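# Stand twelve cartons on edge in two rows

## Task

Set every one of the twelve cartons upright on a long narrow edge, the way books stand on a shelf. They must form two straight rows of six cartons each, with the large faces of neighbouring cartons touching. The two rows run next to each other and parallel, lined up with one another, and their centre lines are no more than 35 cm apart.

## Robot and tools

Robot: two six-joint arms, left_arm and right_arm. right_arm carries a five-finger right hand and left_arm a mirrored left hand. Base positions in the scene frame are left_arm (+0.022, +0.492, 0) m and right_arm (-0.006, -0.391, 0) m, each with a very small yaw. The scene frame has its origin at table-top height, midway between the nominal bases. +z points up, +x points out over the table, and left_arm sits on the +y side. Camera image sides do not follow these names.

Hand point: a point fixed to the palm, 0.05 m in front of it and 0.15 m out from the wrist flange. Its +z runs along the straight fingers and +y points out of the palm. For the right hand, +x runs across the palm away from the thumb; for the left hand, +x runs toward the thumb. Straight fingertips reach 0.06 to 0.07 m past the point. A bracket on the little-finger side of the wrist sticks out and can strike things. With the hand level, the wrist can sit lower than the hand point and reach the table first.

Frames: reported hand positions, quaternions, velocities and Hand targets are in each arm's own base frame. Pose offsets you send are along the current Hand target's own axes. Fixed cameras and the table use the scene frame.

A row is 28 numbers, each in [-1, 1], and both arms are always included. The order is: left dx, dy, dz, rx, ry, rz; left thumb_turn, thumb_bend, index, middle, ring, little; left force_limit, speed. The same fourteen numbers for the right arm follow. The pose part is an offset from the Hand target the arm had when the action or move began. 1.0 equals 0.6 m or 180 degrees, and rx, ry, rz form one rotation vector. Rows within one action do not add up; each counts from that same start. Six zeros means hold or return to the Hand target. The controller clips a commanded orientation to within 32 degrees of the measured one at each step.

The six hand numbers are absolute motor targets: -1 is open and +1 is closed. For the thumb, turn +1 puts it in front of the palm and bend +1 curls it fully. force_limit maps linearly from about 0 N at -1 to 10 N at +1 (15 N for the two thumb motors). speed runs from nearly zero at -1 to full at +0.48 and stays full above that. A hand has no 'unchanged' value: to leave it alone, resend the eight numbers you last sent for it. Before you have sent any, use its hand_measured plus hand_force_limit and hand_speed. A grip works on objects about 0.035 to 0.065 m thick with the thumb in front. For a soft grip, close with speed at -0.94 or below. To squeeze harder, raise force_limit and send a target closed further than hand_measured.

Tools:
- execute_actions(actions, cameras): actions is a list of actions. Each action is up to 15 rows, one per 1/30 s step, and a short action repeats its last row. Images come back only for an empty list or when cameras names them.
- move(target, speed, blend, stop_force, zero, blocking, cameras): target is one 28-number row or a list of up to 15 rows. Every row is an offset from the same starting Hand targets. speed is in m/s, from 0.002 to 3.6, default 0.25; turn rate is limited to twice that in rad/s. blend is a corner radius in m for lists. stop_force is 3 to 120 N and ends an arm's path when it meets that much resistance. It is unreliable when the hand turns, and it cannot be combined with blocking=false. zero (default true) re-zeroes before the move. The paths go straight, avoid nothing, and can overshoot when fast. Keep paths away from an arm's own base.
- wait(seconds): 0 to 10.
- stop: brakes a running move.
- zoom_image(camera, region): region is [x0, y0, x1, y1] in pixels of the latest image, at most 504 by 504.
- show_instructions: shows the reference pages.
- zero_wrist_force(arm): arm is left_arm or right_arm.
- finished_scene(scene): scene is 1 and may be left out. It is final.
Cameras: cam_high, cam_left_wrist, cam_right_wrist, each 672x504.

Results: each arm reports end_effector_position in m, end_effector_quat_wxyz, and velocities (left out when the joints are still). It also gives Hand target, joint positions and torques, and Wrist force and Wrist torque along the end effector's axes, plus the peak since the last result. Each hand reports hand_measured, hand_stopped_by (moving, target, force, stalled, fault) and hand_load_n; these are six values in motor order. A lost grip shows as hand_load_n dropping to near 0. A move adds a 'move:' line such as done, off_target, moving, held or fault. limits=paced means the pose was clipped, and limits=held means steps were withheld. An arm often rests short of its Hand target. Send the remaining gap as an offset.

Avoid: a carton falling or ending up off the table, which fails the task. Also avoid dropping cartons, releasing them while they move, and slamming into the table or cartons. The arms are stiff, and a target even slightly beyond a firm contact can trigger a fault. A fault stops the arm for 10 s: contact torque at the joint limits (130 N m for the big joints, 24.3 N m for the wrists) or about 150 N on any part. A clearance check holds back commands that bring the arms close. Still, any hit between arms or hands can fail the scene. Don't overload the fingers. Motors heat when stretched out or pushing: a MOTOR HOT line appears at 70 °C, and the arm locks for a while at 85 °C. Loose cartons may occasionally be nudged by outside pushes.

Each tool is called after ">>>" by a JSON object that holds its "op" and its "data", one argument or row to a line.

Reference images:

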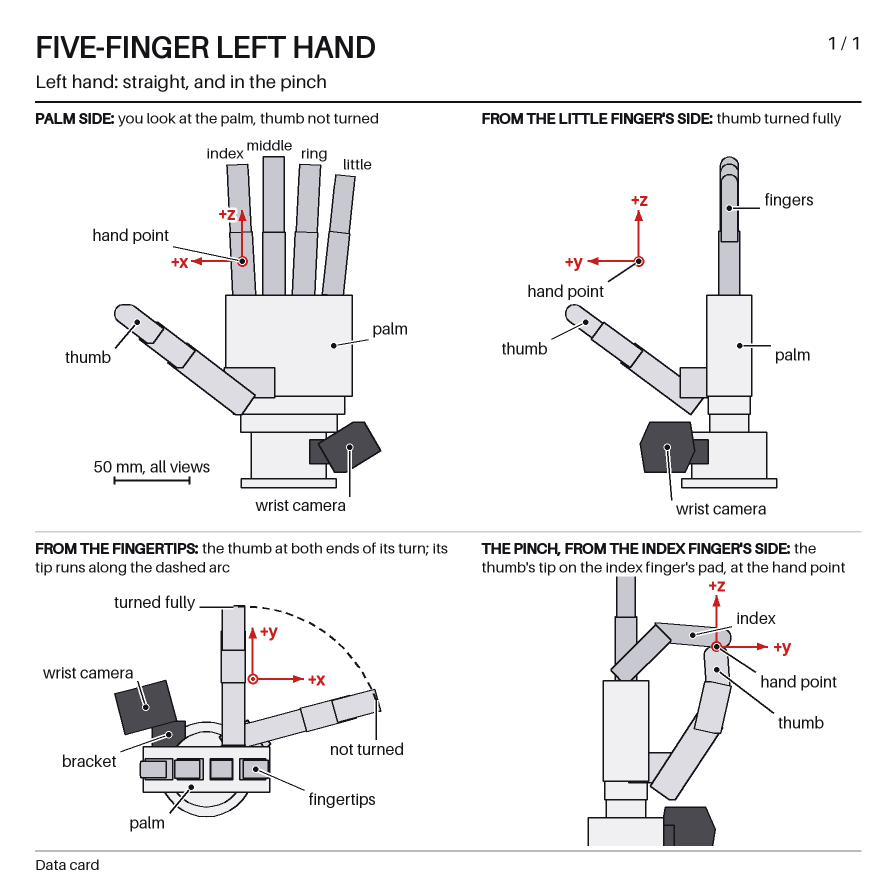

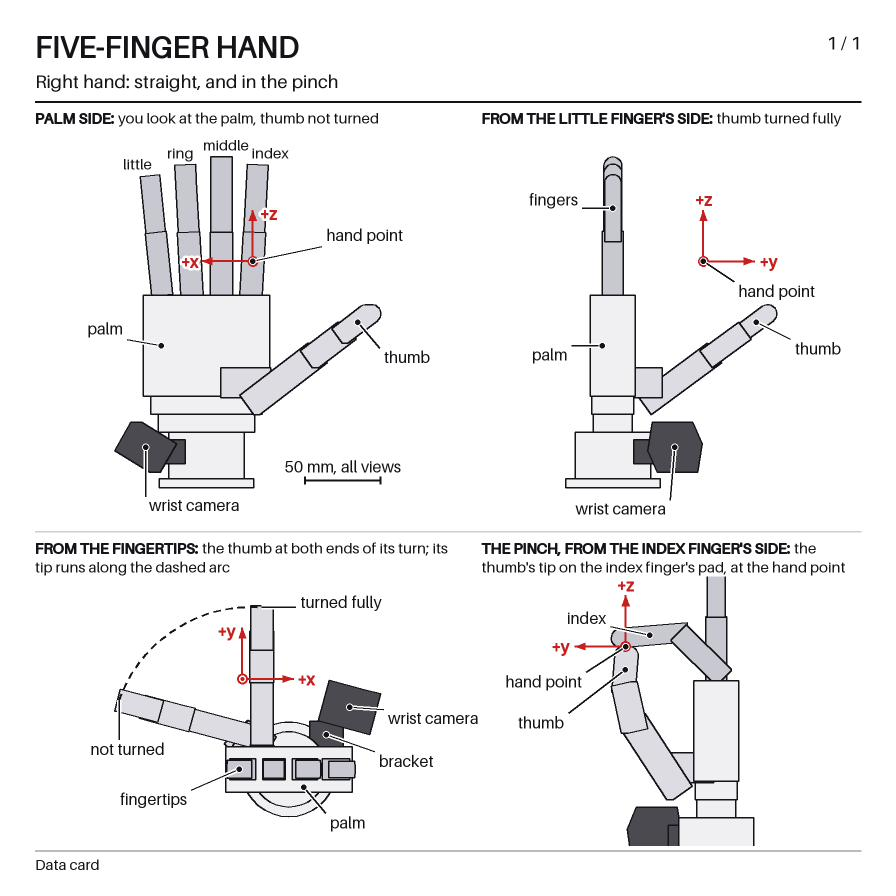

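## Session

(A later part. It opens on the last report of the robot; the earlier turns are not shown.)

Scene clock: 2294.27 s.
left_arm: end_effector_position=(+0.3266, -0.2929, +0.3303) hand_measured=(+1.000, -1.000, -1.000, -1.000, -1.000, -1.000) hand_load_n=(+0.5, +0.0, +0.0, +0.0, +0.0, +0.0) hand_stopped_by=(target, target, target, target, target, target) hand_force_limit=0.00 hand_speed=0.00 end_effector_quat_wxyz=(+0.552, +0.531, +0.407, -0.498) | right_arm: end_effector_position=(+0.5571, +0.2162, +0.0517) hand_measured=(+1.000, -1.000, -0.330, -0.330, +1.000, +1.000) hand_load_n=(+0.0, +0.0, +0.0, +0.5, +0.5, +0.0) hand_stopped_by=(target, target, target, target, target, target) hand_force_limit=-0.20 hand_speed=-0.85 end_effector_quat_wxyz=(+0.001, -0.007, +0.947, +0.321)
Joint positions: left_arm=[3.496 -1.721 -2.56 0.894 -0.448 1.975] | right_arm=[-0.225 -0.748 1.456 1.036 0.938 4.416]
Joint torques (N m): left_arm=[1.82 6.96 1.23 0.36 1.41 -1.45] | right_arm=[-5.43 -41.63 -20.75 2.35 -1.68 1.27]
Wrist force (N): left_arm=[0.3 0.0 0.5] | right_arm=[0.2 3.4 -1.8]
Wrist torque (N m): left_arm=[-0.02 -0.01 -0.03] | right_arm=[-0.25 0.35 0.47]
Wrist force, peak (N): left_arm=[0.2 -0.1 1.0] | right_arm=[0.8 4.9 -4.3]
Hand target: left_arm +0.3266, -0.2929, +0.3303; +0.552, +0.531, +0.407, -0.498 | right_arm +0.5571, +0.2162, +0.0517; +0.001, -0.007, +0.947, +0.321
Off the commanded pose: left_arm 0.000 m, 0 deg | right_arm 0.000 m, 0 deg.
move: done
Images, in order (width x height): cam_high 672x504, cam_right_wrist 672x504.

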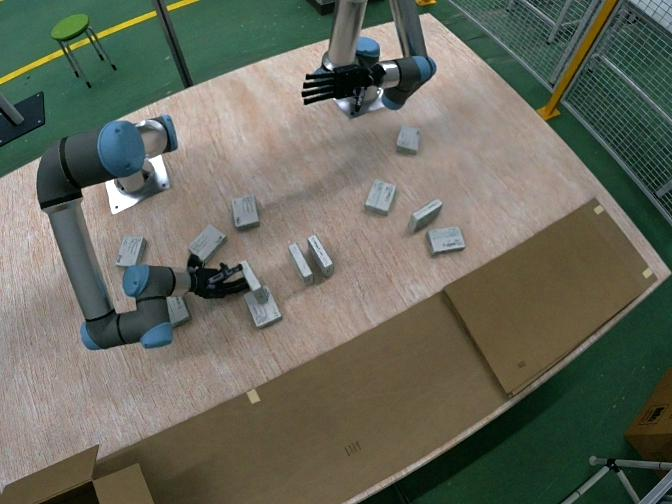

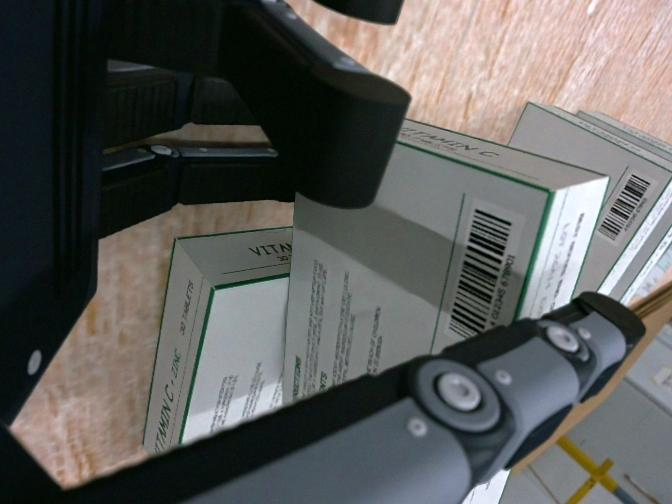

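>>> {"op": "move", "data": {
  "target": [0,0,0,0,0,0,1,-1,-1,-1,-1,-1,0,0,0,0,0,0,0,0,1,-1,0.2,0.2,1,1,-0.2,-0.88],
  "cameras": ["cam_high","cam_right_wrist"]
}}

>>> {"op": "zoom_image", "data": {
  "camera": "cam_high",
  "region": [225, 245, 295, 335]
}}

Scene clock: 2336.80 s.
left_arm: end_effector_position=(+0.3266, -0.2929, +0.3303) hand_measured=(+1.000, -1.000, -1.000, -1.000, -1.000, -1.000) hand_load_n=(+0.5, +0.0, +0.0, +0.0, +0.0, +0.5) hand_stopped_by=(target, target, target, target, target, target) hand_force_limit=0.00 hand_speed=0.00 end_effector_quat_wxyz=(+0.552, +0.531, +0.407, -0.498) | right_arm: end_effector_position=(+0.5571, +0.2162, +0.0517) hand_measured=(+1.000, -1.000, -0.166, -0.176, +1.000, +1.000) hand_load_n=(-0.5, +2.5, +7.0, +6.0, +0.0, +0.0) hand_stopped_by=(target, target, force, force, target, target) hand_force_limit=-0.20 hand_speed=-0.88 end_effector_quat_wxyz=(+0.001, -0.007, +0.947, +0.321)
Joint positions: left_arm=[3.496 -1.721 -2.56 0.894 -0.448 1.975] | right_arm=[-0.225 -0.748 1.456 1.035 0.938 4.416]
Joint torques (N m): left_arm=[1.73 7.42 0.99 0.49 1.35 -1.41] | right_arm=[-2.71 -34.96 -17.31 1.01 -1.66 1.77]
Wrist force (N): left_arm=[0.0 0.0 0.4] | right_arm=[0.1 3.3 -1.7]
Wrist torque (N m): left_arm=[-0.01 0.03 -0.05] | right_arm=[-0.22 0.38 0.47]
Wrist force, peak (N): left_arm=[-0.1 0.0 1.0] | right_arm=[0.2 3.6 -2.2]
Hand target: left_arm +0.3266, -0.2929, +0.3303; +0.552, +0.531, +0.407, -0.498 | right_arm +0.5571, +0.2162, +0.0517; +0.001, -0.007, +0.947, +0.321
Off the commanded pose: left_arm 0.000 m, 0 deg | right_arm 0.000 m, 0 deg.
move: done
Images, in order (width x height): cam_high 672x504, cam_right_wrist 672x504.

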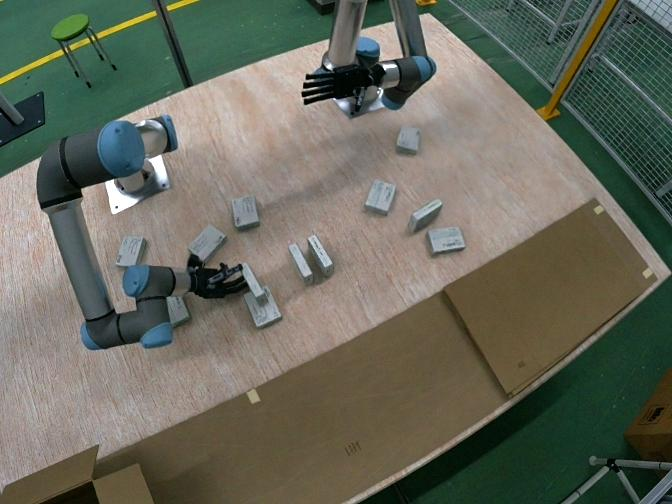

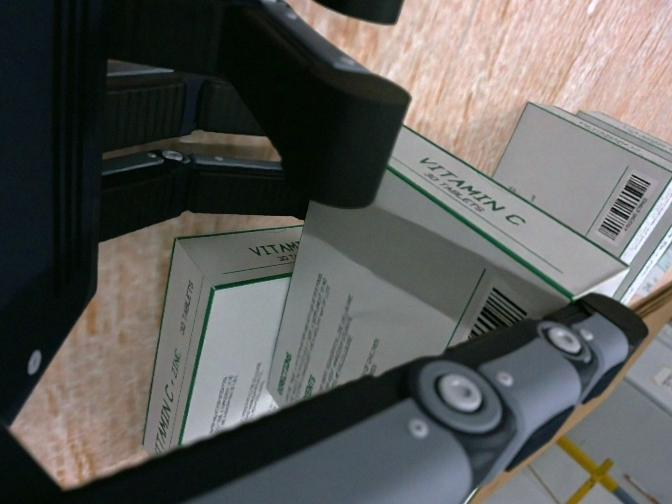

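Scaled by 5.600 from the camera's 672x504 image, which has a finer 960x720 frame.

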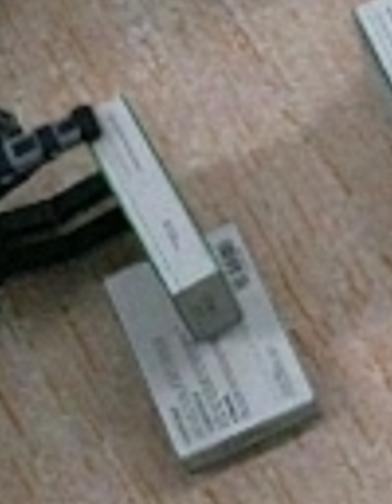

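>>> {"op": "move", "data": {
  "target": [
    [0,0,0,0,0,0,1,-1,-1,-1,-1,-1,0,0,0,0.0102,-0.0132,0,0,0,1,-1,0.2,0.2,1,1,-0.2,-0.88],
    [0,0,0,0,0,0,1,-1,-1,-1,-1,-1,0,0,-0.03,0.0099,-0.0134,0,0,0,1,-1,0.2,0.2,1,1,-0.2,-0.88]
  ],
  "speed": 0.04,
  "cameras": ["cam_right_wrist"]
}}

>>> {"op": "move", "data": {
  "target": [0,0,0,0,0,0,1,-1,-1,-1,-1,-1,0,0,0.0,-0.0142,0.0185,0,0,0,1,-1,0.2,0.2,1,1,-0.2,-0.88],
  "speed": 0.01,
  "stop_force": 3,
  "cameras": ["cam_right_wrist"]
}}

Scene clock: 2348.97 s.
left_arm: end_effector_position=(+0.3266, -0.2929, +0.3303) hand_measured=(+1.000, -1.000, -1.000, -1.000, -1.000, -1.000) hand_load_n=(+0.0, +0.0, +0.0, +0.0, +0.0, +0.0) hand_stopped_by=(target, target, target, target, target, target) hand_force_limit=0.00 hand_speed=0.00 end_effector_quat_wxyz=(+0.552, +0.531, +0.407, -0.498) | right_arm: end_effector_position=(+0.5750, +0.2164, +0.0617) hand_measured=(+1.000, -1.000, -0.166, -0.176, +1.000, +1.000) hand_load_n=(-1.0, +2.5, +7.5, +6.0, +0.0, +0.0) hand_stopped_by=(target, target, force, force, target, target) hand_force_limit=-0.20 hand_speed=-0.88 end_effector_quat_wxyz=(+0.001, -0.007, +0.947, +0.321)
Joint positions: left_arm=[3.496 -1.721 -2.56 0.894 -0.448 1.975] | right_arm=[-0.217 -0.73 1.384 1.084 0.937 4.425]
Joint torques (N m): left_arm=[2.02 7.29 1.02 0.52 1.34 -1.35] | right_arm=[-2.5 -50.19 -6.68 1.06 -2.16 -1.7]
Wrist force (N): left_arm=[0.1 0.3 0.9] | right_arm=[0.3 3.0 -1.5]
Wrist torque (N m): left_arm=[0.00 0.03 -0.04] | right_arm=[-0.27 0.34 0.29]
Wrist force, peak (N): left_arm=[0.0 -0.2 1.0] | right_arm=[0.1 3.6 -1.6]
Hand target: left_arm +0.3266, -0.2929, +0.3303; +0.552, +0.531, +0.407, -0.498 | right_arm +0.5751, +0.2163, +0.0618; +0.001, -0.007, +0.947, +0.321
Off the commanded pose: left_arm 0.000 m, 0 deg | right_arm 0.000 m, 0 deg.
move: done
Images, in order (width x height): cam_right_wrist 672x504.

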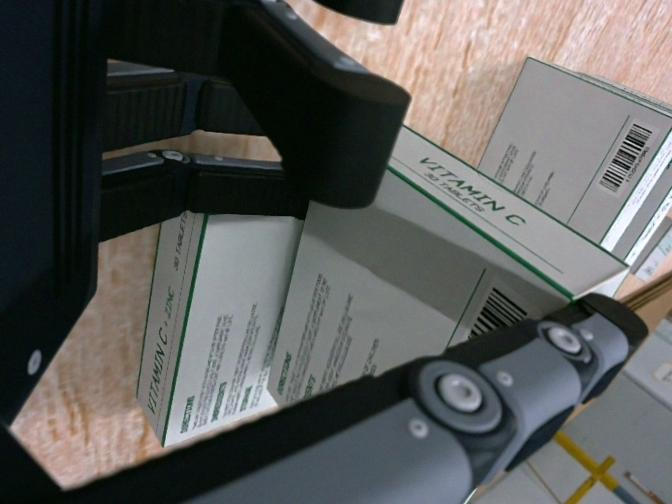

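Scene clock: 2351.10 s.
left_arm: end_effector_position=(+0.3266, -0.2929, +0.3303) hand_measured=(+1.000, -1.000, -1.000, -1.000, -1.000, -1.000) hand_load_n=(+0.0, +0.0, +0.5, +0.0, +0.0, +0.0) hand_stopped_by=(target, target, target, target, target, target) hand_force_limit=0.00 hand_speed=0.00 end_effector_quat_wxyz=(+0.552, +0.531, +0.407, -0.498) | right_arm: end_effector_position=(+0.5751, +0.2162, +0.0504) hand_measured=(+1.000, -1.000, -0.166, -0.176, +1.000, +1.000) hand_load_n=(-3.0, +2.5, +6.0, +5.5, +0.0, +0.0) hand_stopped_by=(target, target, force, force, target, target) hand_force_limit=-0.20 hand_speed=-0.88 end_effector_quat_wxyz=(+0.001, -0.007, +0.947, +0.321)
Joint positions: left_arm=[3.496 -1.721 -2.56 0.894 -0.448 1.975] | right_arm=[-0.217 -0.713 1.387 1.065 0.937 4.425]
Joint torques (N m): left_arm=[1.54 7.22 0.67 0.49 1.37 -1.39] | right_arm=[-12.48 -49.54 -19.15 4.52 0.23 -0.97]
Wrist force (N): left_arm=[0.0 -0.3 0.4] | right_arm=[0.9 4.6 -4.1]
Wrist torque (N m): left_arm=[-0.05 0.03 -0.04] | right_arm=[-0.26 0.32 0.29]
Wrist force, peak (N): left_arm=[-0.1 -0.3 0.8] | right_arm=[1.9 6.4 -6.7]
Hand target: left_arm +0.3266, -0.2929, +0.3303; +0.552, +0.531, +0.407, -0.498 | right_arm +0.5751, +0.2162, +0.0504; +0.001, -0.007, +0.947, +0.321 (not the last commanded pose)
Off the commanded pose: left_arm 0.000 m, 0 deg | right_arm 0.003 m, 0 deg.
move: contact (right_arm)
Images, in order (width x height): cam_right_wrist 672x504.

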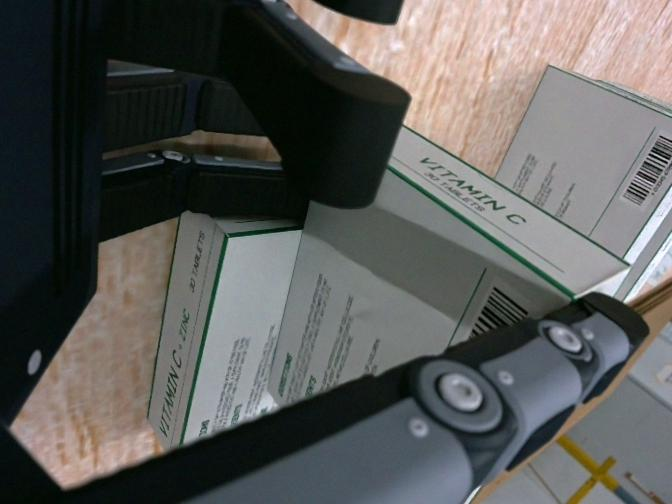

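>>> {"op": "move", "data": {
  "target": [
    [0,0,0,0,0,0,1,-1,-1,-1,-1,-1,0,0,0,0.001,-0.0013,0,0,0,1,-1,0.2,0.2,1,1,-0.2,-0.88],
    [0,0,0,0,0,0,1,-1,-1,-1,-1,-1,0,0,0,0.001,-0.0013,0,0,0,1,-1,-0.33,-0.33,1,1,-0.2,-0.88]
  ],
  "speed": [0.01,0.01],
  "cameras": ["cam_high","cam_right_wrist"]
}}

>>> {"op": "zoom_image", "data": {
  "camera": "cam_high",
  "region": [225, 245, 295, 335]
}}

Scene clock: 2361.17 s.
left_arm: end_effector_position=(+0.3266, -0.2929, +0.3303) hand_measured=(+1.000, -1.000, -1.000, -1.000, -1.000, -1.000) hand_load_n=(+0.5, +0.0, +0.0, +0.0, +0.0, +0.0) hand_stopped_by=(target, target, target, target, target, target) hand_force_limit=0.00 hand_speed=0.00 end_effector_quat_wxyz=(+0.552, +0.531, +0.407, -0.498) | right_arm: end_effector_position=(+0.5751, +0.2162, +0.0514) hand_measured=(+1.000, -1.000, -0.330, -0.330, +1.000, +1.000) hand_load_n=(+0.0, +0.0, +0.0, +0.0, +0.0, +0.0) hand_stopped_by=(target, target, target, target, target, target) hand_force_limit=-0.20 hand_speed=-0.88 end_effector_quat_wxyz=(+0.001, -0.007, +0.947, +0.321)
Joint positions: left_arm=[3.496 -1.721 -2.56 0.894 -0.448 1.975] | right_arm=[-0.217 -0.714 1.386 1.066 0.937 4.425]
Joint torques (N m): left_arm=[1.53 7.11 0.54 0.47 1.42 -1.41] | right_arm=[-6.32 -40.98 -19.78 2.19 0.01 1.65]
Wrist force (N): left_arm=[-0.2 -0.2 0.5] | right_arm=[0.2 3.6 -2.3]
Wrist torque (N m): left_arm=[-0.04 0.05 -0.05] | right_arm=[-0.20 0.37 0.32]
Wrist force, peak (N): left_arm=[-0.7 0.2 0.6] | right_arm=[1.1 5.0 -4.2]
Hand target: left_arm +0.3266, -0.2929, +0.3303; +0.552, +0.531, +0.407, -0.498 | right_arm +0.5751, +0.2162, +0.0514; +0.001, -0.007, +0.947, +0.321
Off the commanded pose: left_arm 0.000 m, 0 deg | right_arm 0.000 m, 0 deg.
move: done
Images, in order (width x height): cam_high 672x504, cam_right_wrist 672x504.

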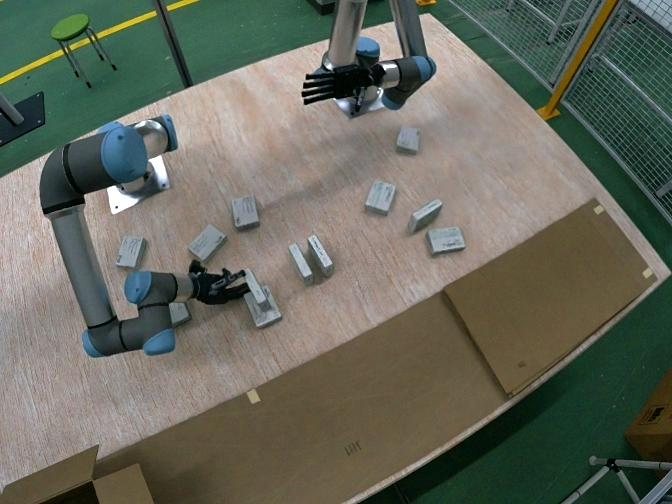

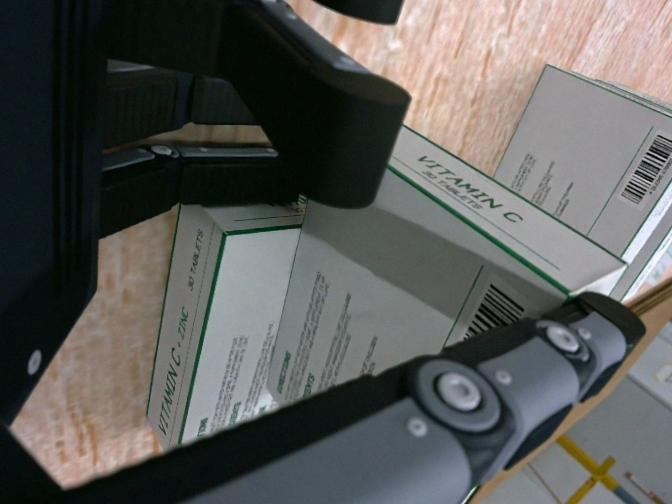

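Scaled by 5.600 from the camera's 672x504 image, which has a finer 960x720 frame.

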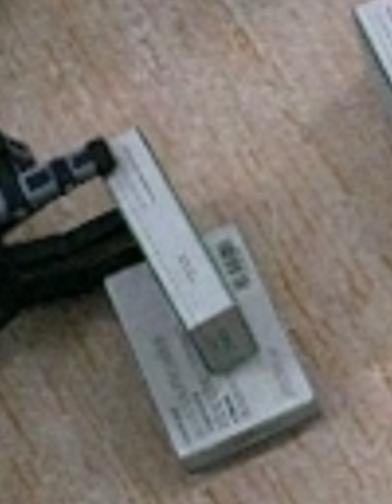

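>>> {"op": "move", "data": {
  "target": [
    [0,0,0,0,0,0,1,-1,-1,-1,-1,-1,0,0,0,0.003,-0.004,0,0,0,1,-1,-0.33,-0.33,1,1,-0.2,-0.88],
    [0,0,0,0,0,0,1,-1,-1,-1,-1,-1,0,0,0.0014,-0.0894,-0.0751,0,0,0,1,-1,-0.33,-0.33,1,1,-0.2,-0.88],
    [0,0,0,0,0,0,1,-1,-1,-1,-1,-1,0,0,0.0012,0.0428,-0.2195,0,-0.0644,-0.4958,1,-1,-0.33,-0.33,1,1,-0.2,-0.88],
    [0,0,0,0,0,0,1,-1,-1,-1,-1,-1,0,0,-0.0455,0.1587,-0.1272,0,-0.1289,-0.9917,1,-1,-0.33,-0.33,1,1,-0.2,-0.88],
    [0,0,0,0,0,0,1,-1,-1,-1,-1,-1,0,0,-0.0455,0.1587,-0.1272,0,-0.1289,-0.9917,1,-0.5,-0.25,-0.25,1,1,-0.2,-0.5]
  ],
  "speed": [0.03,0.06,0.35,0.35,0.1],
  "cameras": ["cam_high","cam_right_wrist"]
}}

Scene clock: 2388.40 s.
left_arm: end_effector_position=(+0.3266, -0.2929, +0.3303) hand_measured=(+1.000, -1.000, -1.000, -1.000, -1.000, -1.000) hand_load_n=(+0.0, +0.0, +0.0, +0.0, +0.0, +0.0) hand_stopped_by=(target, target, target, target, target, target) hand_force_limit=0.00 hand_speed=0.00 end_effector_quat_wxyz=(+0.552, +0.531, +0.407, -0.498) | right_arm: end_effector_position=(+0.6013, +0.2459, +0.1700) hand_measured=(+1.000, -0.500, -0.250, -0.250, +1.000, +1.000) hand_load_n=(+0.0, +0.0, +0.0, +0.0, +0.0, +0.0) hand_stopped_by=(target, target, target, target, target, target) hand_force_limit=-0.20 hand_speed=-0.50 end_effector_quat_wxyz=(-0.440, +0.898, +0.007, +0.000)
Joint positions: left_arm=[3.496 -1.721 -2.56 0.894 -0.448 1.975] | right_arm=[-0.076 -0.657 0.815 1.521 0.664 1.425]
Joint torques (N m): left_arm=[1.2 7.54 1.44 0.49 1.4 -1.32] | right_arm=[-13.33 -39.87 -9.75 1.17 -1.77 -1.81]
Wrist force (N): left_arm=[-0.1 -0.3 0.4] | right_arm=[0.3 0.2 -1.4]
Wrist torque (N m): left_arm=[-0.06 0.04 -0.04] | right_arm=[-0.21 0.26 -0.09]
Wrist force, peak (N): left_arm=[-0.1 -0.2 1.0] | right_arm=[0.2 4.1 -1.5]
Hand target: left_arm +0.3266, -0.2929, +0.3303; +0.552, +0.531, +0.407, -0.498 | right_arm +0.6013, +0.2459, +0.1700; -0.440, +0.898, +0.007, +0.000
Off the commanded pose: left_arm 0.000 m, 0 deg | right_arm 0.000 m, 0 deg.
move: done
Images, in order (width x height): cam_high 672x504, cam_right_wrist 672x504.

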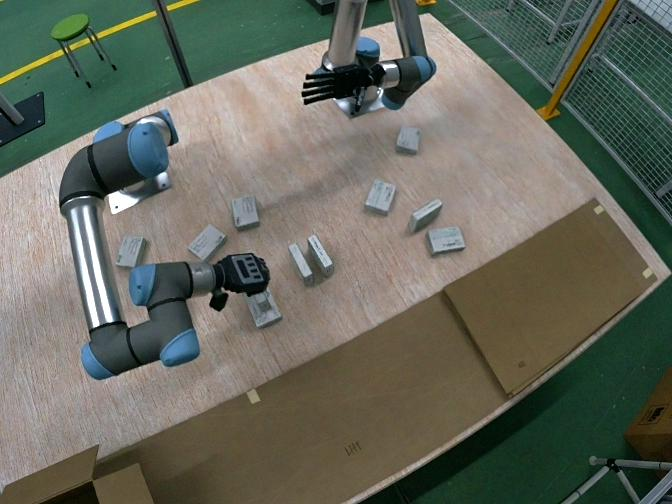

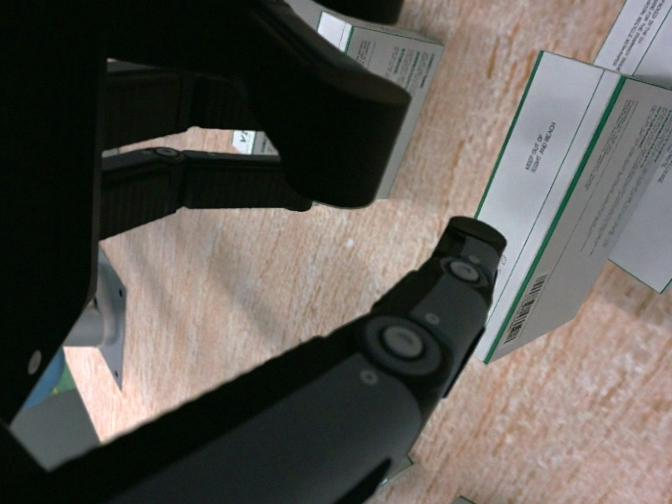

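>>> {"op": "move", "data": {
  "target": [0,0,0,0,0,0,1,-1,-1,-1,-1,-1,0,0,0,0.1053,0.0842,0,0,0,1,-0.5,-0.25,-0.25,1,1,-0.2,-0.5],
  "speed": 0.06,
  "stop_force": 4,
  "cameras": ["cam_right_wrist"]
}}

Scene clock: 2421.03 s.
left_arm: end_effector_position=(+0.3266, -0.2929, +0.3303) hand_measured=(+1.000, -1.000, -1.000, -1.000, -1.000, -1.000) hand_load_n=(+0.0, +0.0, +0.0, +0.0, +0.0, +0.0) hand_stopped_by=(target, target, target, target, target, target) hand_force_limit=0.00 hand_speed=0.00 end_effector_quat_wxyz=(+0.552, +0.531, +0.407, -0.498) | right_arm: end_effector_position=(+0.6018, +0.2471, +0.0891) hand_measured=(+1.000, -0.500, -0.250, -0.250, +1.000, +1.000) hand_load_n=(+0.5, +0.0, +0.0, +0.0, +0.0, +0.0) hand_stopped_by=(target, target, target, target, target, target) hand_force_limit=-0.20 hand_speed=-0.50 end_effector_quat_wxyz=(-0.440, +0.898, +0.007, +0.000)
Joint positions: left_arm=[3.496 -1.721 -2.56 0.894 -0.448 1.975] | right_arm=[-0.074 -0.596 0.911 1.362 0.664 1.429]
Joint torques (N m): left_arm=[1.02 7.77 1.06 0.49 1.38 -1.2] | right_arm=[9.55 -56.32 -24.19 2.91 -2.8 0.77]
Wrist force (N): left_arm=[-0.2 -0.1 0.7] | right_arm=[0.2 0.2 -1.4]
Wrist torque (N m): left_arm=[-0.04 0.06 -0.05] | right_arm=[-0.20 0.27 -0.13]
Wrist force, peak (N): left_arm=[0.0 0.0 1.2] | right_arm=[0.3 -0.3 -1.9]
Hand target: left_arm +0.3266, -0.2929, +0.3303; +0.552, +0.531, +0.407, -0.498 | right_arm +0.6018, +0.2471, +0.0891; -0.440, +0.898, +0.007, +0.000
Off the commanded pose: left_arm 0.000 m, 0 deg | right_arm 0.000 m, 0 deg.
move: done
Images, in order (width x height): cam_right_wrist 672x504.

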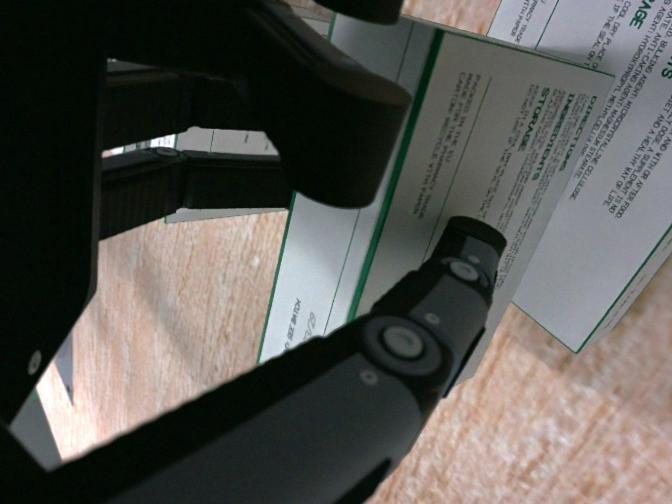

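>>> {"op": "move", "data": {
  "target": [
    [0,0,0,0,0,0,1,-1,-1,-1,-1,-1,0,0,0,-0.0061,0.0079,0,-0.0132,-0.0102,1,-0.5,-0.25,-0.25,1,1,-0.2,-0.5],
    [0,0,0,0,0,0,1,-1,-1,-1,-1,-1,0,0,0,-0.0061,0.0079,0,-0.0132,-0.0102,1,-0.5,0.35,0.35,1,1,-0.2,-0.88]
  ],
  "speed": 0.04,
  "cameras": ["cam_high","cam_right_wrist"]
}}

Scene clock: 2434.63 s.
left_arm: end_effector_position=(+0.3266, -0.2929, +0.3303) hand_measured=(+1.000, -1.000, -1.000, -1.000, -1.000, -1.000) hand_load_n=(+0.0, +0.0, +0.0, -0.5, +0.0, +0.0) hand_stopped_by=(target, target, target, target, target, target) hand_force_limit=0.00 hand_speed=0.00 end_effector_quat_wxyz=(+0.552, +0.531, +0.407, -0.498) | right_arm: end_effector_position=(+0.6017, +0.2531, +0.0891) hand_measured=(+1.000, -0.502, +0.104, +0.060, +1.000, +1.000) hand_load_n=(-1.5, +10.5, +6.5, +3.5, +0.0, +0.0) hand_stopped_by=(target, target, force, force, target, target) hand_force_limit=-0.20 hand_speed=-0.88 end_effector_quat_wxyz=(-0.440, +0.898, +0.031, -0.012)
Joint positions: left_arm=[3.496 -1.721 -2.56 0.894 -0.448 1.975] | right_arm=[-0.061 -0.566 0.866 1.427 0.669 1.366]
Joint torques (N m): left_arm=[1.32 7.48 1.15 0.42 1.43 -1.23] | right_arm=[-12.53 -57.59 -8.42 0.7 -2.78 2.16]
Wrist force (N): left_arm=[-0.3 -0.1 0.4] | right_arm=[0.2 0.4 -1.1]
Wrist torque (N m): left_arm=[-0.04 0.08 -0.06] | right_arm=[-0.21 0.28 -0.07]
Wrist force, peak (N): left_arm=[-0.3 0.2 0.9] | right_arm=[0.2 0.2 -1.7]
Hand target: left_arm +0.3266, -0.2929, +0.3303; +0.552, +0.531, +0.407, -0.498 | right_arm +0.6017, +0.2531, +0.0891; -0.440, +0.898, +0.031, -0.012
Off the commanded pose: left_arm 0.000 m, 0 deg | right_arm 0.000 m, 0 deg.
move: done
Images, in order (width x height): cam_high 672x504, cam_right_wrist 672x504.

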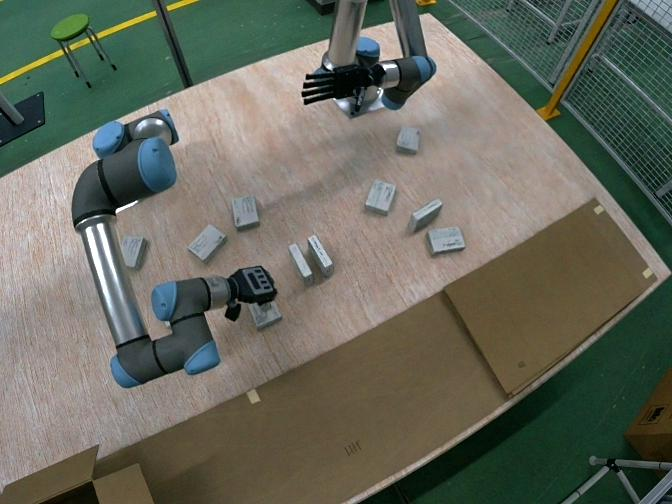

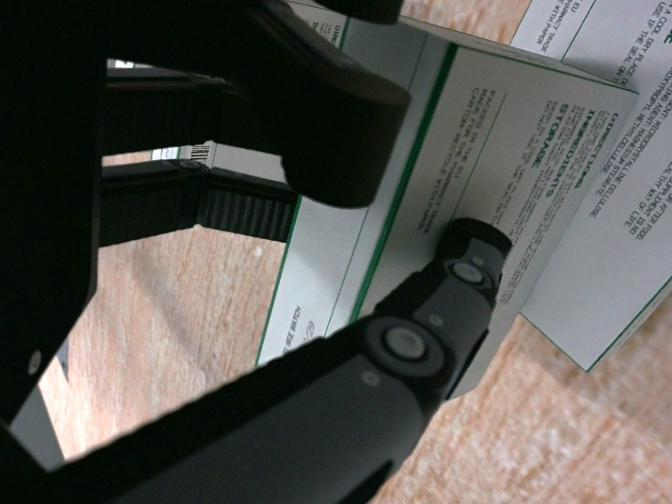

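>>> {"op": "move", "data": {
  "target": [
    [0,0,0,0,0,0,1,-1,-1,-1,-1,-1,0,0,0,-0.1057,-0.0813,0,0,0,1,-0.5,0.35,0.35,1,1,-0.2,-0.88],
    [0,0,0,0,0,0,1,-1,-1,-1,-1,-1,0,0,-0.2882,-0.316,0.192,0,0.0119,0.0092,1,-0.5,0.35,0.35,1,1,-0.2,-0.88],
    [0,0,0,0,0,0,1,-1,-1,-1,-1,-1,0,0,-0.2882,-0.1825,0.2948,0,0.0119,0.0092,1,-0.5,0.35,0.35,1,1,-0.2,-0.88]
  ],
  "speed": [0.12,0.18,0.08],
  "blend": [0.01,0.01,0],
  "cameras": ["cam_high","cam_right_wrist"]
}}

>>> {"op": "move", "data": {
  "target": [0,0,0,0,0,0,1,-1,-1,-1,-1,-1,0,0,0,0.0132,0.0102,0,0,0,1,-0.5,0.35,0.35,1,1,-0.2,-0.88],
  "speed": 0.012,
  "stop_force": 3,
  "cameras": ["cam_right_wrist"]
}}

Scene clock: 2475.00 s.
left_arm: end_effector_position=(+0.3266, -0.2929, +0.3303) hand_measured=(+1.000, -1.000, -1.000, -1.000, -1.000, -1.000) hand_load_n=(+0.0, +0.0, +0.0, +0.0, +0.0, +0.0) hand_stopped_by=(target, target, target, target, target, target) hand_force_limit=0.00 hand_speed=0.00 end_effector_quat_wxyz=(+0.552, +0.531, +0.407, -0.498) | right_arm: end_effector_position=(+0.4157, +0.4481, +0.0661) hand_measured=(+1.000, -0.502, +0.104, +0.060, +1.000, +1.000) hand_load_n=(-1.5, +10.0, +6.5, +3.5, +0.0, +0.0) hand_stopped_by=(target, target, force, force, target, target) hand_force_limit=-0.20 hand_speed=-0.88 end_effector_quat_wxyz=(-0.440, +0.898, +0.010, -0.001)
Joint positions: left_arm=[3.496 -1.721 -2.56 0.894 -0.448 1.975] | right_arm=[0.318 -0.894 1.402 0.695 0.717 2.036]
Joint torques (N m): left_arm=[0.95 7.78 1.7 0.49 1.38 -1.19] | right_arm=[-9.88 -46.88 -23.03 4 -2.91 1.25]
Wrist force (N): left_arm=[0.0 -0.1 0.6] | right_arm=[0.4 0.7 -1.2]
Wrist torque (N m): left_arm=[-0.04 0.04 -0.03] | right_arm=[-0.15 0.27 0.06]
Wrist force, peak (N): left_arm=[0.1 0.0 1.0] | right_arm=[1.1 0.3 -2.8]
Hand target: left_arm +0.3266, -0.2929, +0.3303; +0.552, +0.531, +0.407, -0.498 | right_arm +0.4157, +0.4482, +0.0662; -0.440, +0.898, +0.010, -0.001
Off the commanded pose: left_arm 0.000 m, 0 deg | right_arm 0.000 m, 0 deg.
move: done
Images, in order (width x height): cam_high 672x504, cam_right_wrist 672x504.

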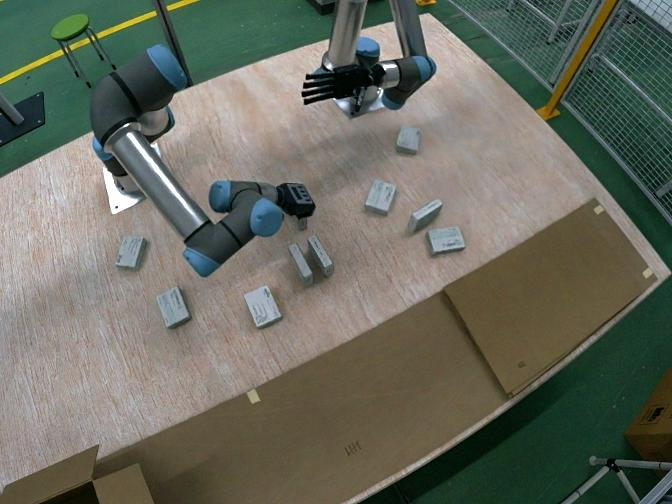

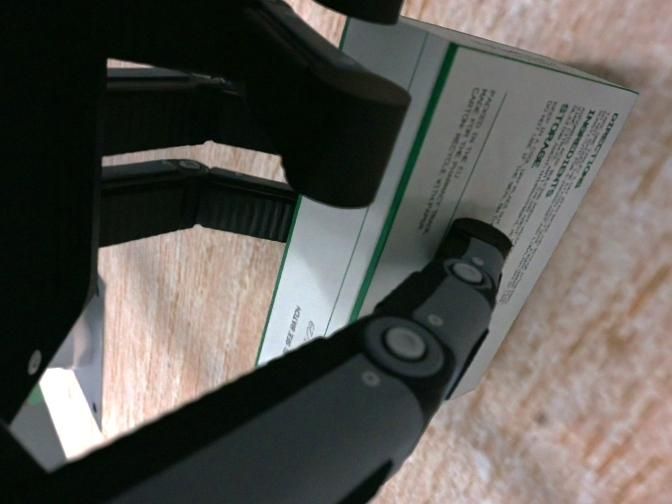

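Scene clock: 2476.43 s.
left_arm: end_effector_position=(+0.3266, -0.2929, +0.3303) hand_measured=(+1.000, -1.000, -1.000, -1.000, -1.000, -1.000) hand_load_n=(+0.5, +0.0, +0.0, +0.0, +0.0, -0.5) hand_stopped_by=(target, target, target, target, target, target) hand_force_limit=0.00 hand_speed=0.00 end_effector_quat_wxyz=(+0.552, +0.531, +0.407, -0.498) | right_arm: end_effector_position=(+0.4157, +0.4481, +0.0614) hand_measured=(+1.000, -0.502, +0.104, +0.060, +1.000, +1.000) hand_load_n=(-1.5, +10.0, +6.0, +3.5, +0.0, +0.0) hand_stopped_by=(target, target, force, force, target, target) hand_force_limit=-0.20 hand_speed=-0.88 end_effector_quat_wxyz=(-0.440, +0.898, +0.010, -0.001)
Joint positions: left_arm=[3.496 -1.721 -2.56 0.894 -0.448 1.975] | right_arm=[0.318 -0.888 1.406 0.685 0.717 2.036]
Joint torques (N m): left_arm=[0.58 7.43 0.98 0.36 1.34 -1.17] | right_arm=[-10.96 -47 -23.29 3.7 0.72 1.52]
Wrist force (N): left_arm=[-0.4 0.2 0.8] | right_arm=[-0.3 -0.4 -2.5]
Wrist torque (N m): left_arm=[-0.02 0.09 -0.07] | right_arm=[-0.21 0.31 0.04]
Wrist force, peak (N): left_arm=[-0.4 0.1 1.0] | right_arm=[-0.6 -4.8 -7.9]
Hand target: left_arm +0.3266, -0.2929, +0.3303; +0.552, +0.531, +0.407, -0.498 | right_arm +0.4157, +0.4481, +0.0614; -0.440, +0.898, +0.010, -0.001 (not the last commanded pose)
Off the commanded pose: left_arm 0.000 m, 0 deg | right_arm 0.005 m, 0 deg.
move: contact (right_arm)
Images, in order (width x height): cam_right_wrist 672x504.

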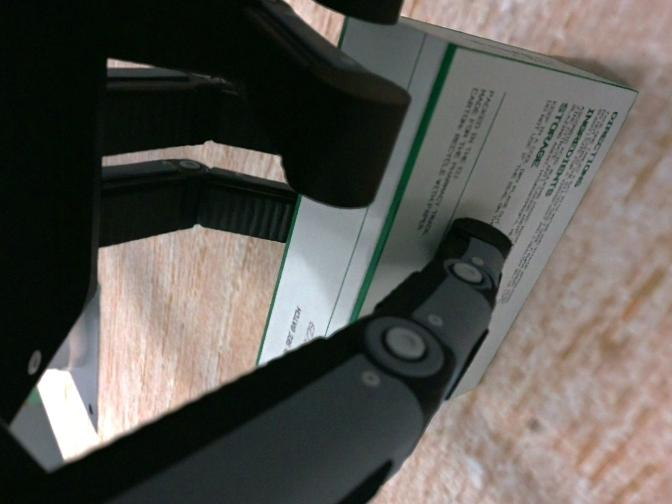

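>>> {"op": "move", "data": {
  "target": [
    [0,0,0,0,0,0,1,-1,-1,-1,-1,-1,0,0,0,0,0,0,0,0,1,-0.5,-0.12,-0.12,1,1,-0.2,-0.7],
    [0,0,0,0,0,0,1,-1,-1,-1,-1,-1,0,0,0,0.004,-0.0053,0,0,0,1,-0.5,-0.12,-0.12,1,1,-0.2,-0.7],
    [0,0,0,0,0,0,1,-1,-1,-1,-1,-1,0,0,0,-0.146,-0.1243,0,0,0,1,-0.5,-0.12,-0.12,1,1,-0.2,-0.7],
    [0,0,0,0,0,0,1,-1,-1,-1,-1,-1,0,0,-0.1218,0.0387,-0.3233,0,0.0674,0.0519,1,-0.5,-0.12,-0.12,1,1,-0.2,-0.7],
    [0,0,0,0,0,0,1,-1,-1,-1,-1,-1,0,0,-0.1218,0.1065,-0.271,0,0.0674,0.0519,1,-1,-1,-1,1,1,-0.2,-0.5]
  ],
  "speed": [0.05,0.03,0.12,0.2,0.12],
  "cameras": ["cam_high","cam_right_wrist"]
}}

Scene clock: 2507.57 s.
left_arm: end_effector_position=(+0.3266, -0.2929, +0.3303) hand_measured=(+1.000, -1.000, -1.000, -1.000, -1.000, -1.000) hand_load_n=(+0.5, +0.0, +0.0, +0.0, +0.0, +0.0) hand_stopped_by=(target, target, target, target, target, target) hand_force_limit=0.00 hand_speed=0.00 end_effector_quat_wxyz=(+0.552, +0.531, +0.407, -0.498) | right_arm: end_effector_position=(+0.3455, +0.2792, +0.1101) hand_measured=(+1.000, -1.000, -1.000, -1.000, +1.000, +1.000) hand_load_n=(+0.0, +0.0, +0.0, +0.0, +0.0, +0.0) hand_stopped_by=(target, target, target, target, target, target) hand_force_limit=-0.20 hand_speed=-0.50 end_effector_quat_wxyz=(-0.437, +0.891, -0.110, +0.058)
Joint positions: left_arm=[3.496 -1.721 -2.56 0.894 -0.448 1.975] | right_arm=[-0.053 -1.305 1.953 0.67 0.683 1.883]
Joint torques (N m): left_arm=[0.74 7.83 1.19 0.45 1.36 -1.13] | right_arm=[14.02 -15.3 -9.21 0.75 -2.74 2.18]
Wrist force (N): left_arm=[-0.3 0.2 0.6] | right_arm=[0.4 0.4 -1.6]
Wrist torque (N m): left_arm=[0.00 0.08 -0.06] | right_arm=[-0.14 0.25 0.00]
Wrist force, peak (N): left_arm=[0.2 0.1 1.0] | right_arm=[0.3 -1.5 -3.7]
Hand target: left_arm +0.3266, -0.2929, +0.3303; +0.552, +0.531, +0.407, -0.498 | right_arm +0.3455, +0.2792, +0.1101; -0.437, +0.891, -0.110, +0.058
Off the commanded pose: left_arm 0.000 m, 0 deg | right_arm 0.000 m, 0 deg.
move: done
Images, in order (width x height): cam_high 672x504, cam_right_wrist 672x504.

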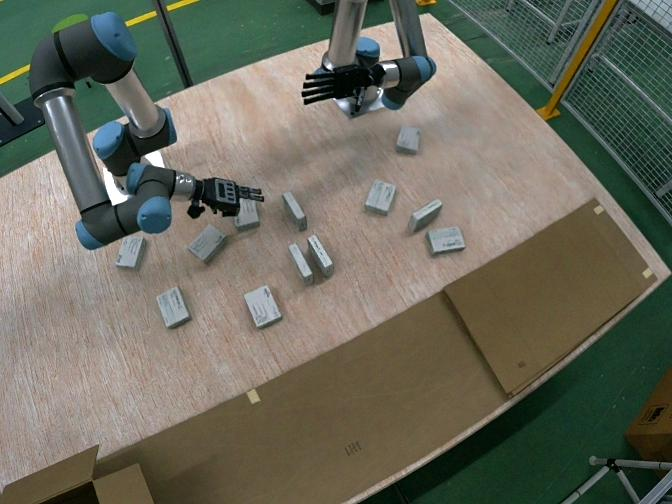

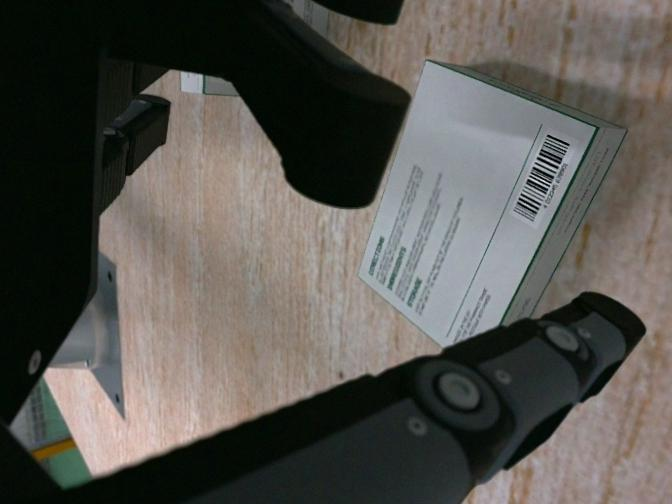

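>>> {"op": "move", "data": {
  "target": [
    [0,0,0,0,0,0,1,-1,-1,-1,-1,-1,0,0,0.0157,0.0898,0.088,0,-0.0189,-0.0146,1,-1,-1,-1,1,1,-0.2,-0.5],
    [0,0,0,0,0,0,1,-1,-1,-1,-1,-1,0,0,0.0123,0.063,0.1227,0,-0.0189,-0.0146,1,-1,-1,-1,1,1,-0.2,-0.5],
    [0,0,0,0,0,0,1,-1,-1,-1,-1,-1,0,0,0.0123,0.063,0.1227,0,-0.0189,-0.0146,1,-1,0.2,0.2,1,1,-0.2,-0.85],
    [0,0,0,0,0,0,1,-1,-1,-1,-1,-1,0,0,0.0123,-0.1083,-0.0097,0,-0.0189,-0.0146,1,-1,0.2,0.2,1,1,-0.2,-0.85]
  ],
  "speed": [0.1,0.06,0.06,0.12],
  "cameras": ["cam_high","cam_right_wrist"]
}}

Scene clock: 2541.17 s.
left_arm: end_effector_position=(+0.3266, -0.2929, +0.3303) hand_measured=(+1.000, -1.000, -1.000, -1.000, -1.000, -1.000) hand_load_n=(+0.5, +0.0, +0.0, +0.0, +0.0, +0.0) hand_stopped_by=(target, target, target, target, target, target) hand_force_limit=0.00 hand_speed=0.00 end_effector_quat_wxyz=(+0.552, +0.531, +0.407, -0.498) | right_arm: end_effector_position=(+0.3609, +0.3115, +0.1650) hand_measured=(+1.000, -1.000, -0.168, -0.182, +1.000, +1.000) hand_load_n=(-2.0, +2.0, +9.0, +3.5, +0.0, +0.0) hand_stopped_by=(target, target, force, force, target, target) hand_force_limit=-0.20 hand_speed=-0.85 end_effector_quat_wxyz=(-0.439, +0.894, -0.076, +0.041)
Joint positions: left_arm=[3.496 -1.721 -2.56 0.894 -0.448 1.975] | right_arm=[0.04 -1.298 1.771 0.824 0.688 1.91]
Joint torques (N m): left_arm=[0.34 7.98 1.29 0.47 1.32 -1.01] | right_arm=[-8.64 -26.93 -14.69 3.75 0.27 -1.91]
Wrist force (N): left_arm=[0.0 -0.2 0.6] | right_arm=[-0.1 0.9 -1.2]
Wrist torque (N m): left_arm=[-0.05 0.03 -0.04] | right_arm=[-0.13 0.33 -0.08]
Wrist force, peak (N): left_arm=[0.0 0.3 1.0] | right_arm=[0.2 0.5 -2.1]
Hand target: left_arm +0.3266, -0.2929, +0.3303; +0.552, +0.531, +0.407, -0.498 | right_arm +0.3609, +0.3115, +0.1651; -0.439, +0.894, -0.076, +0.041
Off the commanded pose: left_arm 0.000 m, 0 deg | right_arm 0.000 m, 0 deg.
move: done
Images, in order (width x height): cam_high 672x504, cam_right_wrist 672x504.

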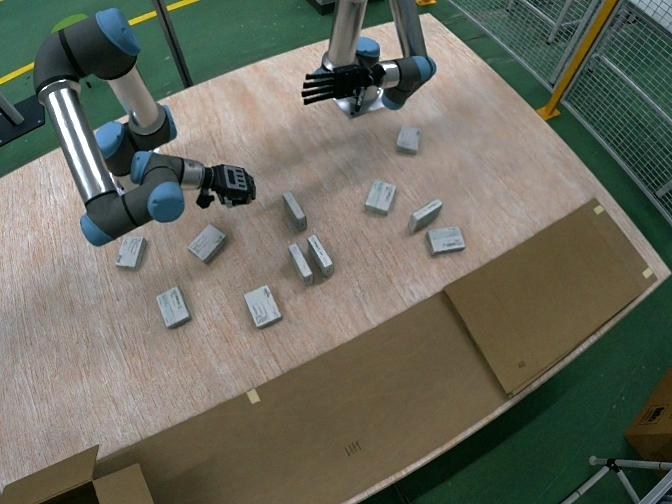

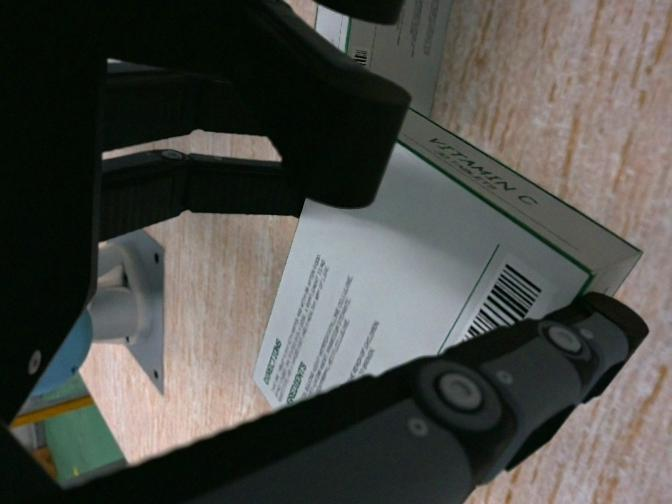

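>>> {"op": "move", "data": {
  "target": [
    [0,0,0,0,0,0,1,-1,-1,-1,-1,-1,0,0,0.3792,0.051,-0.0798,-0.063,0.1236,0.9482,1,-1,0.2,0.2,1,1,-0.2,-0.85],
    [0,0,0,0,0,0,1,-1,-1,-1,-1,-1,0,0,0.3792,0.1982,0.0335,-0.063,0.1236,0.9482,1,-1,0.2,0.2,1,1,-0.2,-0.85]
  ],
  "speed": [0.3,0.1],
  "cameras": ["cam_high","cam_right_wrist"]
}}

>>> {"op": "move", "data": {
  "target": [0,0,0,0,0,0,1,-1,-1,-1,-1,-1,0,0,0.0,-0.0122,0.0158,0,0,0,1,-1,0.2,0.2,1,1,-0.2,-0.85],
  "speed": 0.01,
  "stop_force": 3,
  "cameras": ["cam_right_wrist"]
}}

Scene clock: 2572.87 s.
left_arm: end_effector_position=(+0.3266, -0.2929, +0.3303) hand_measured=(+1.000, -1.000, -1.000, -1.000, -1.000, -1.000) hand_load_n=(+0.5, +0.0, +0.0, +0.0, -0.5, +0.0) hand_stopped_by=(target, target, target, target, target, target) hand_force_limit=0.00 hand_speed=0.00 end_effector_quat_wxyz=(+0.552, +0.531, +0.407, -0.498) | right_arm: end_effector_position=(+0.5758, +0.2160, +0.0602) hand_measured=(+1.000, -1.000, -0.168, -0.182, +1.000, +1.000) hand_load_n=(-1.5, +2.0, +9.0, +3.5, +0.0, +0.0) hand_stopped_by=(target, target, force, force, target, target) hand_force_limit=-0.20 hand_speed=-0.85 end_effector_quat_wxyz=(+0.001, -0.007, +0.947, +0.320)
Joint positions: left_arm=[3.496 -1.721 -2.56 0.894 -0.448 1.975] | right_arm=[-0.217 -0.727 1.382 1.082 0.937 4.427]
Joint torques (N m): left_arm=[0.59 8.8 1.72 0.46 1.33 -1.01] | right_arm=[-6.88 -41.8 -21.37 3.59 -0.97 1.36]
Wrist force (N): left_arm=[0.0 0.0 0.6] | right_arm=[0.4 3.4 -1.6]
Wrist torque (N m): left_arm=[-0.02 0.04 -0.05] | right_arm=[-0.21 0.34 0.48]
Wrist force, peak (N): left_arm=[0.0 0.1 1.1] | right_arm=[0.2 3.9 -2.9]
Hand target: left_arm +0.3266, -0.2929, +0.3303; +0.552, +0.531, +0.407, -0.498 | right_arm +0.5759, +0.2160, +0.0602; +0.001, -0.007, +0.947, +0.320
Off the commanded pose: left_arm 0.000 m, 0 deg | right_arm 0.000 m, 0 deg.
move: done
Images, in order (width x height): cam_high 672x504, cam_right_wrist 672x504.

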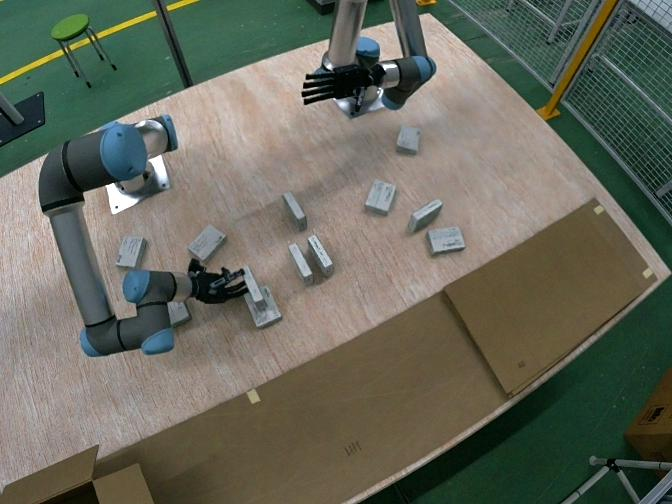

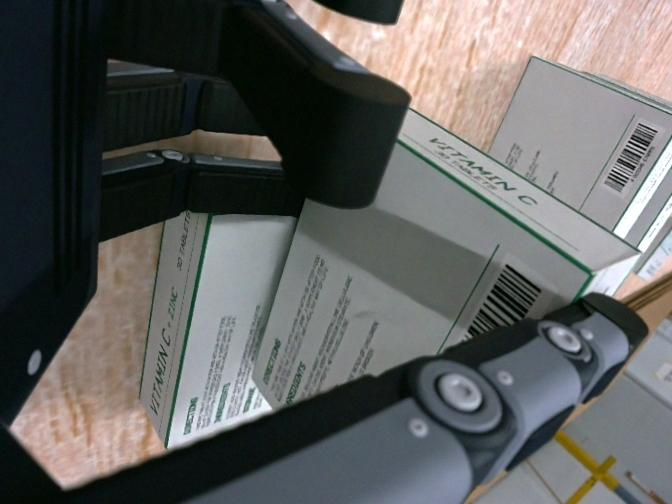

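Scene clock: 2574.77 s.
left_arm: end_effector_position=(+0.3266, -0.2929, +0.3303) hand_measured=(+1.000, -1.000, -1.000, -1.000, -1.000, -1.000) hand_load_n=(+0.5, +0.0, +0.0, +0.0, +0.0, +0.0) hand_stopped_by=(target, target, target, target, target, target) hand_force_limit=0.00 hand_speed=0.00 end_effector_quat_wxyz=(+0.552, +0.531, +0.407, -0.498) | right_arm: end_effector_position=(+0.5759, +0.2160, +0.0516) hand_measured=(+1.000, -1.000, -0.168, -0.182, +1.000, +1.000) hand_load_n=(-6.5, +2.5, +6.5, +3.5, +0.0, +0.0) hand_stopped_by=(target, target, force, force, target, target) hand_force_limit=-0.20 hand_speed=-0.85 end_effector_quat_wxyz=(+0.001, -0.007, +0.947, +0.320)
Joint positions: left_arm=[3.496 -1.721 -2.56 0.894 -0.448 1.975] | right_arm=[-0.217 -0.714 1.384 1.067 0.937 4.427]
Joint torques (N m): left_arm=[0.14 8.38 1.69 0.44 1.33 -0.98] | right_arm=[-4.96 -48.8 -19.78 4.61 -0.61 0.42]
Wrist force (N): left_arm=[-0.2 -0.2 0.5] | right_arm=[0.6 4.7 -3.9]
Wrist torque (N m): left_arm=[-0.05 0.06 -0.05] | right_arm=[-0.29 0.20 0.36]
Wrist force, peak (N): left_arm=[-0.5 0.3 0.7] | right_arm=[1.5 5.6 -5.0]
Hand target: left_arm +0.3266, -0.2929, +0.3303; +0.552, +0.531, +0.407, -0.498 | right_arm +0.5759, +0.2160, +0.0516; +0.001, -0.007, +0.947, +0.320 (not the last commanded pose)
Off the commanded pose: left_arm 0.000 m, 0 deg | right_arm 0.003 m, 0 deg.
move: contact (right_arm)
Images, in order (width x height): cam_right_wrist 672x504.

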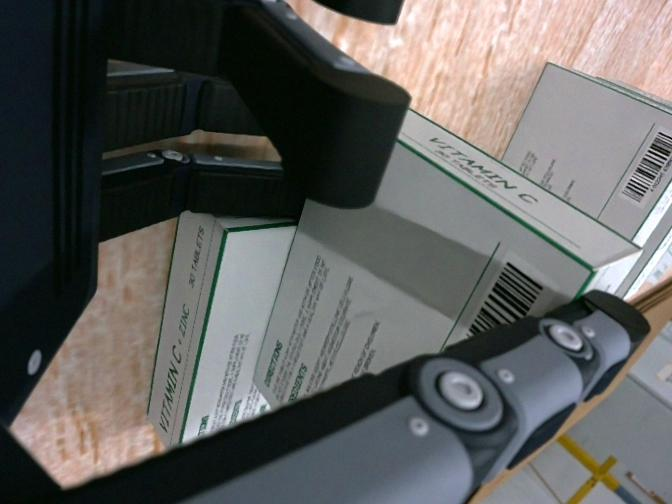

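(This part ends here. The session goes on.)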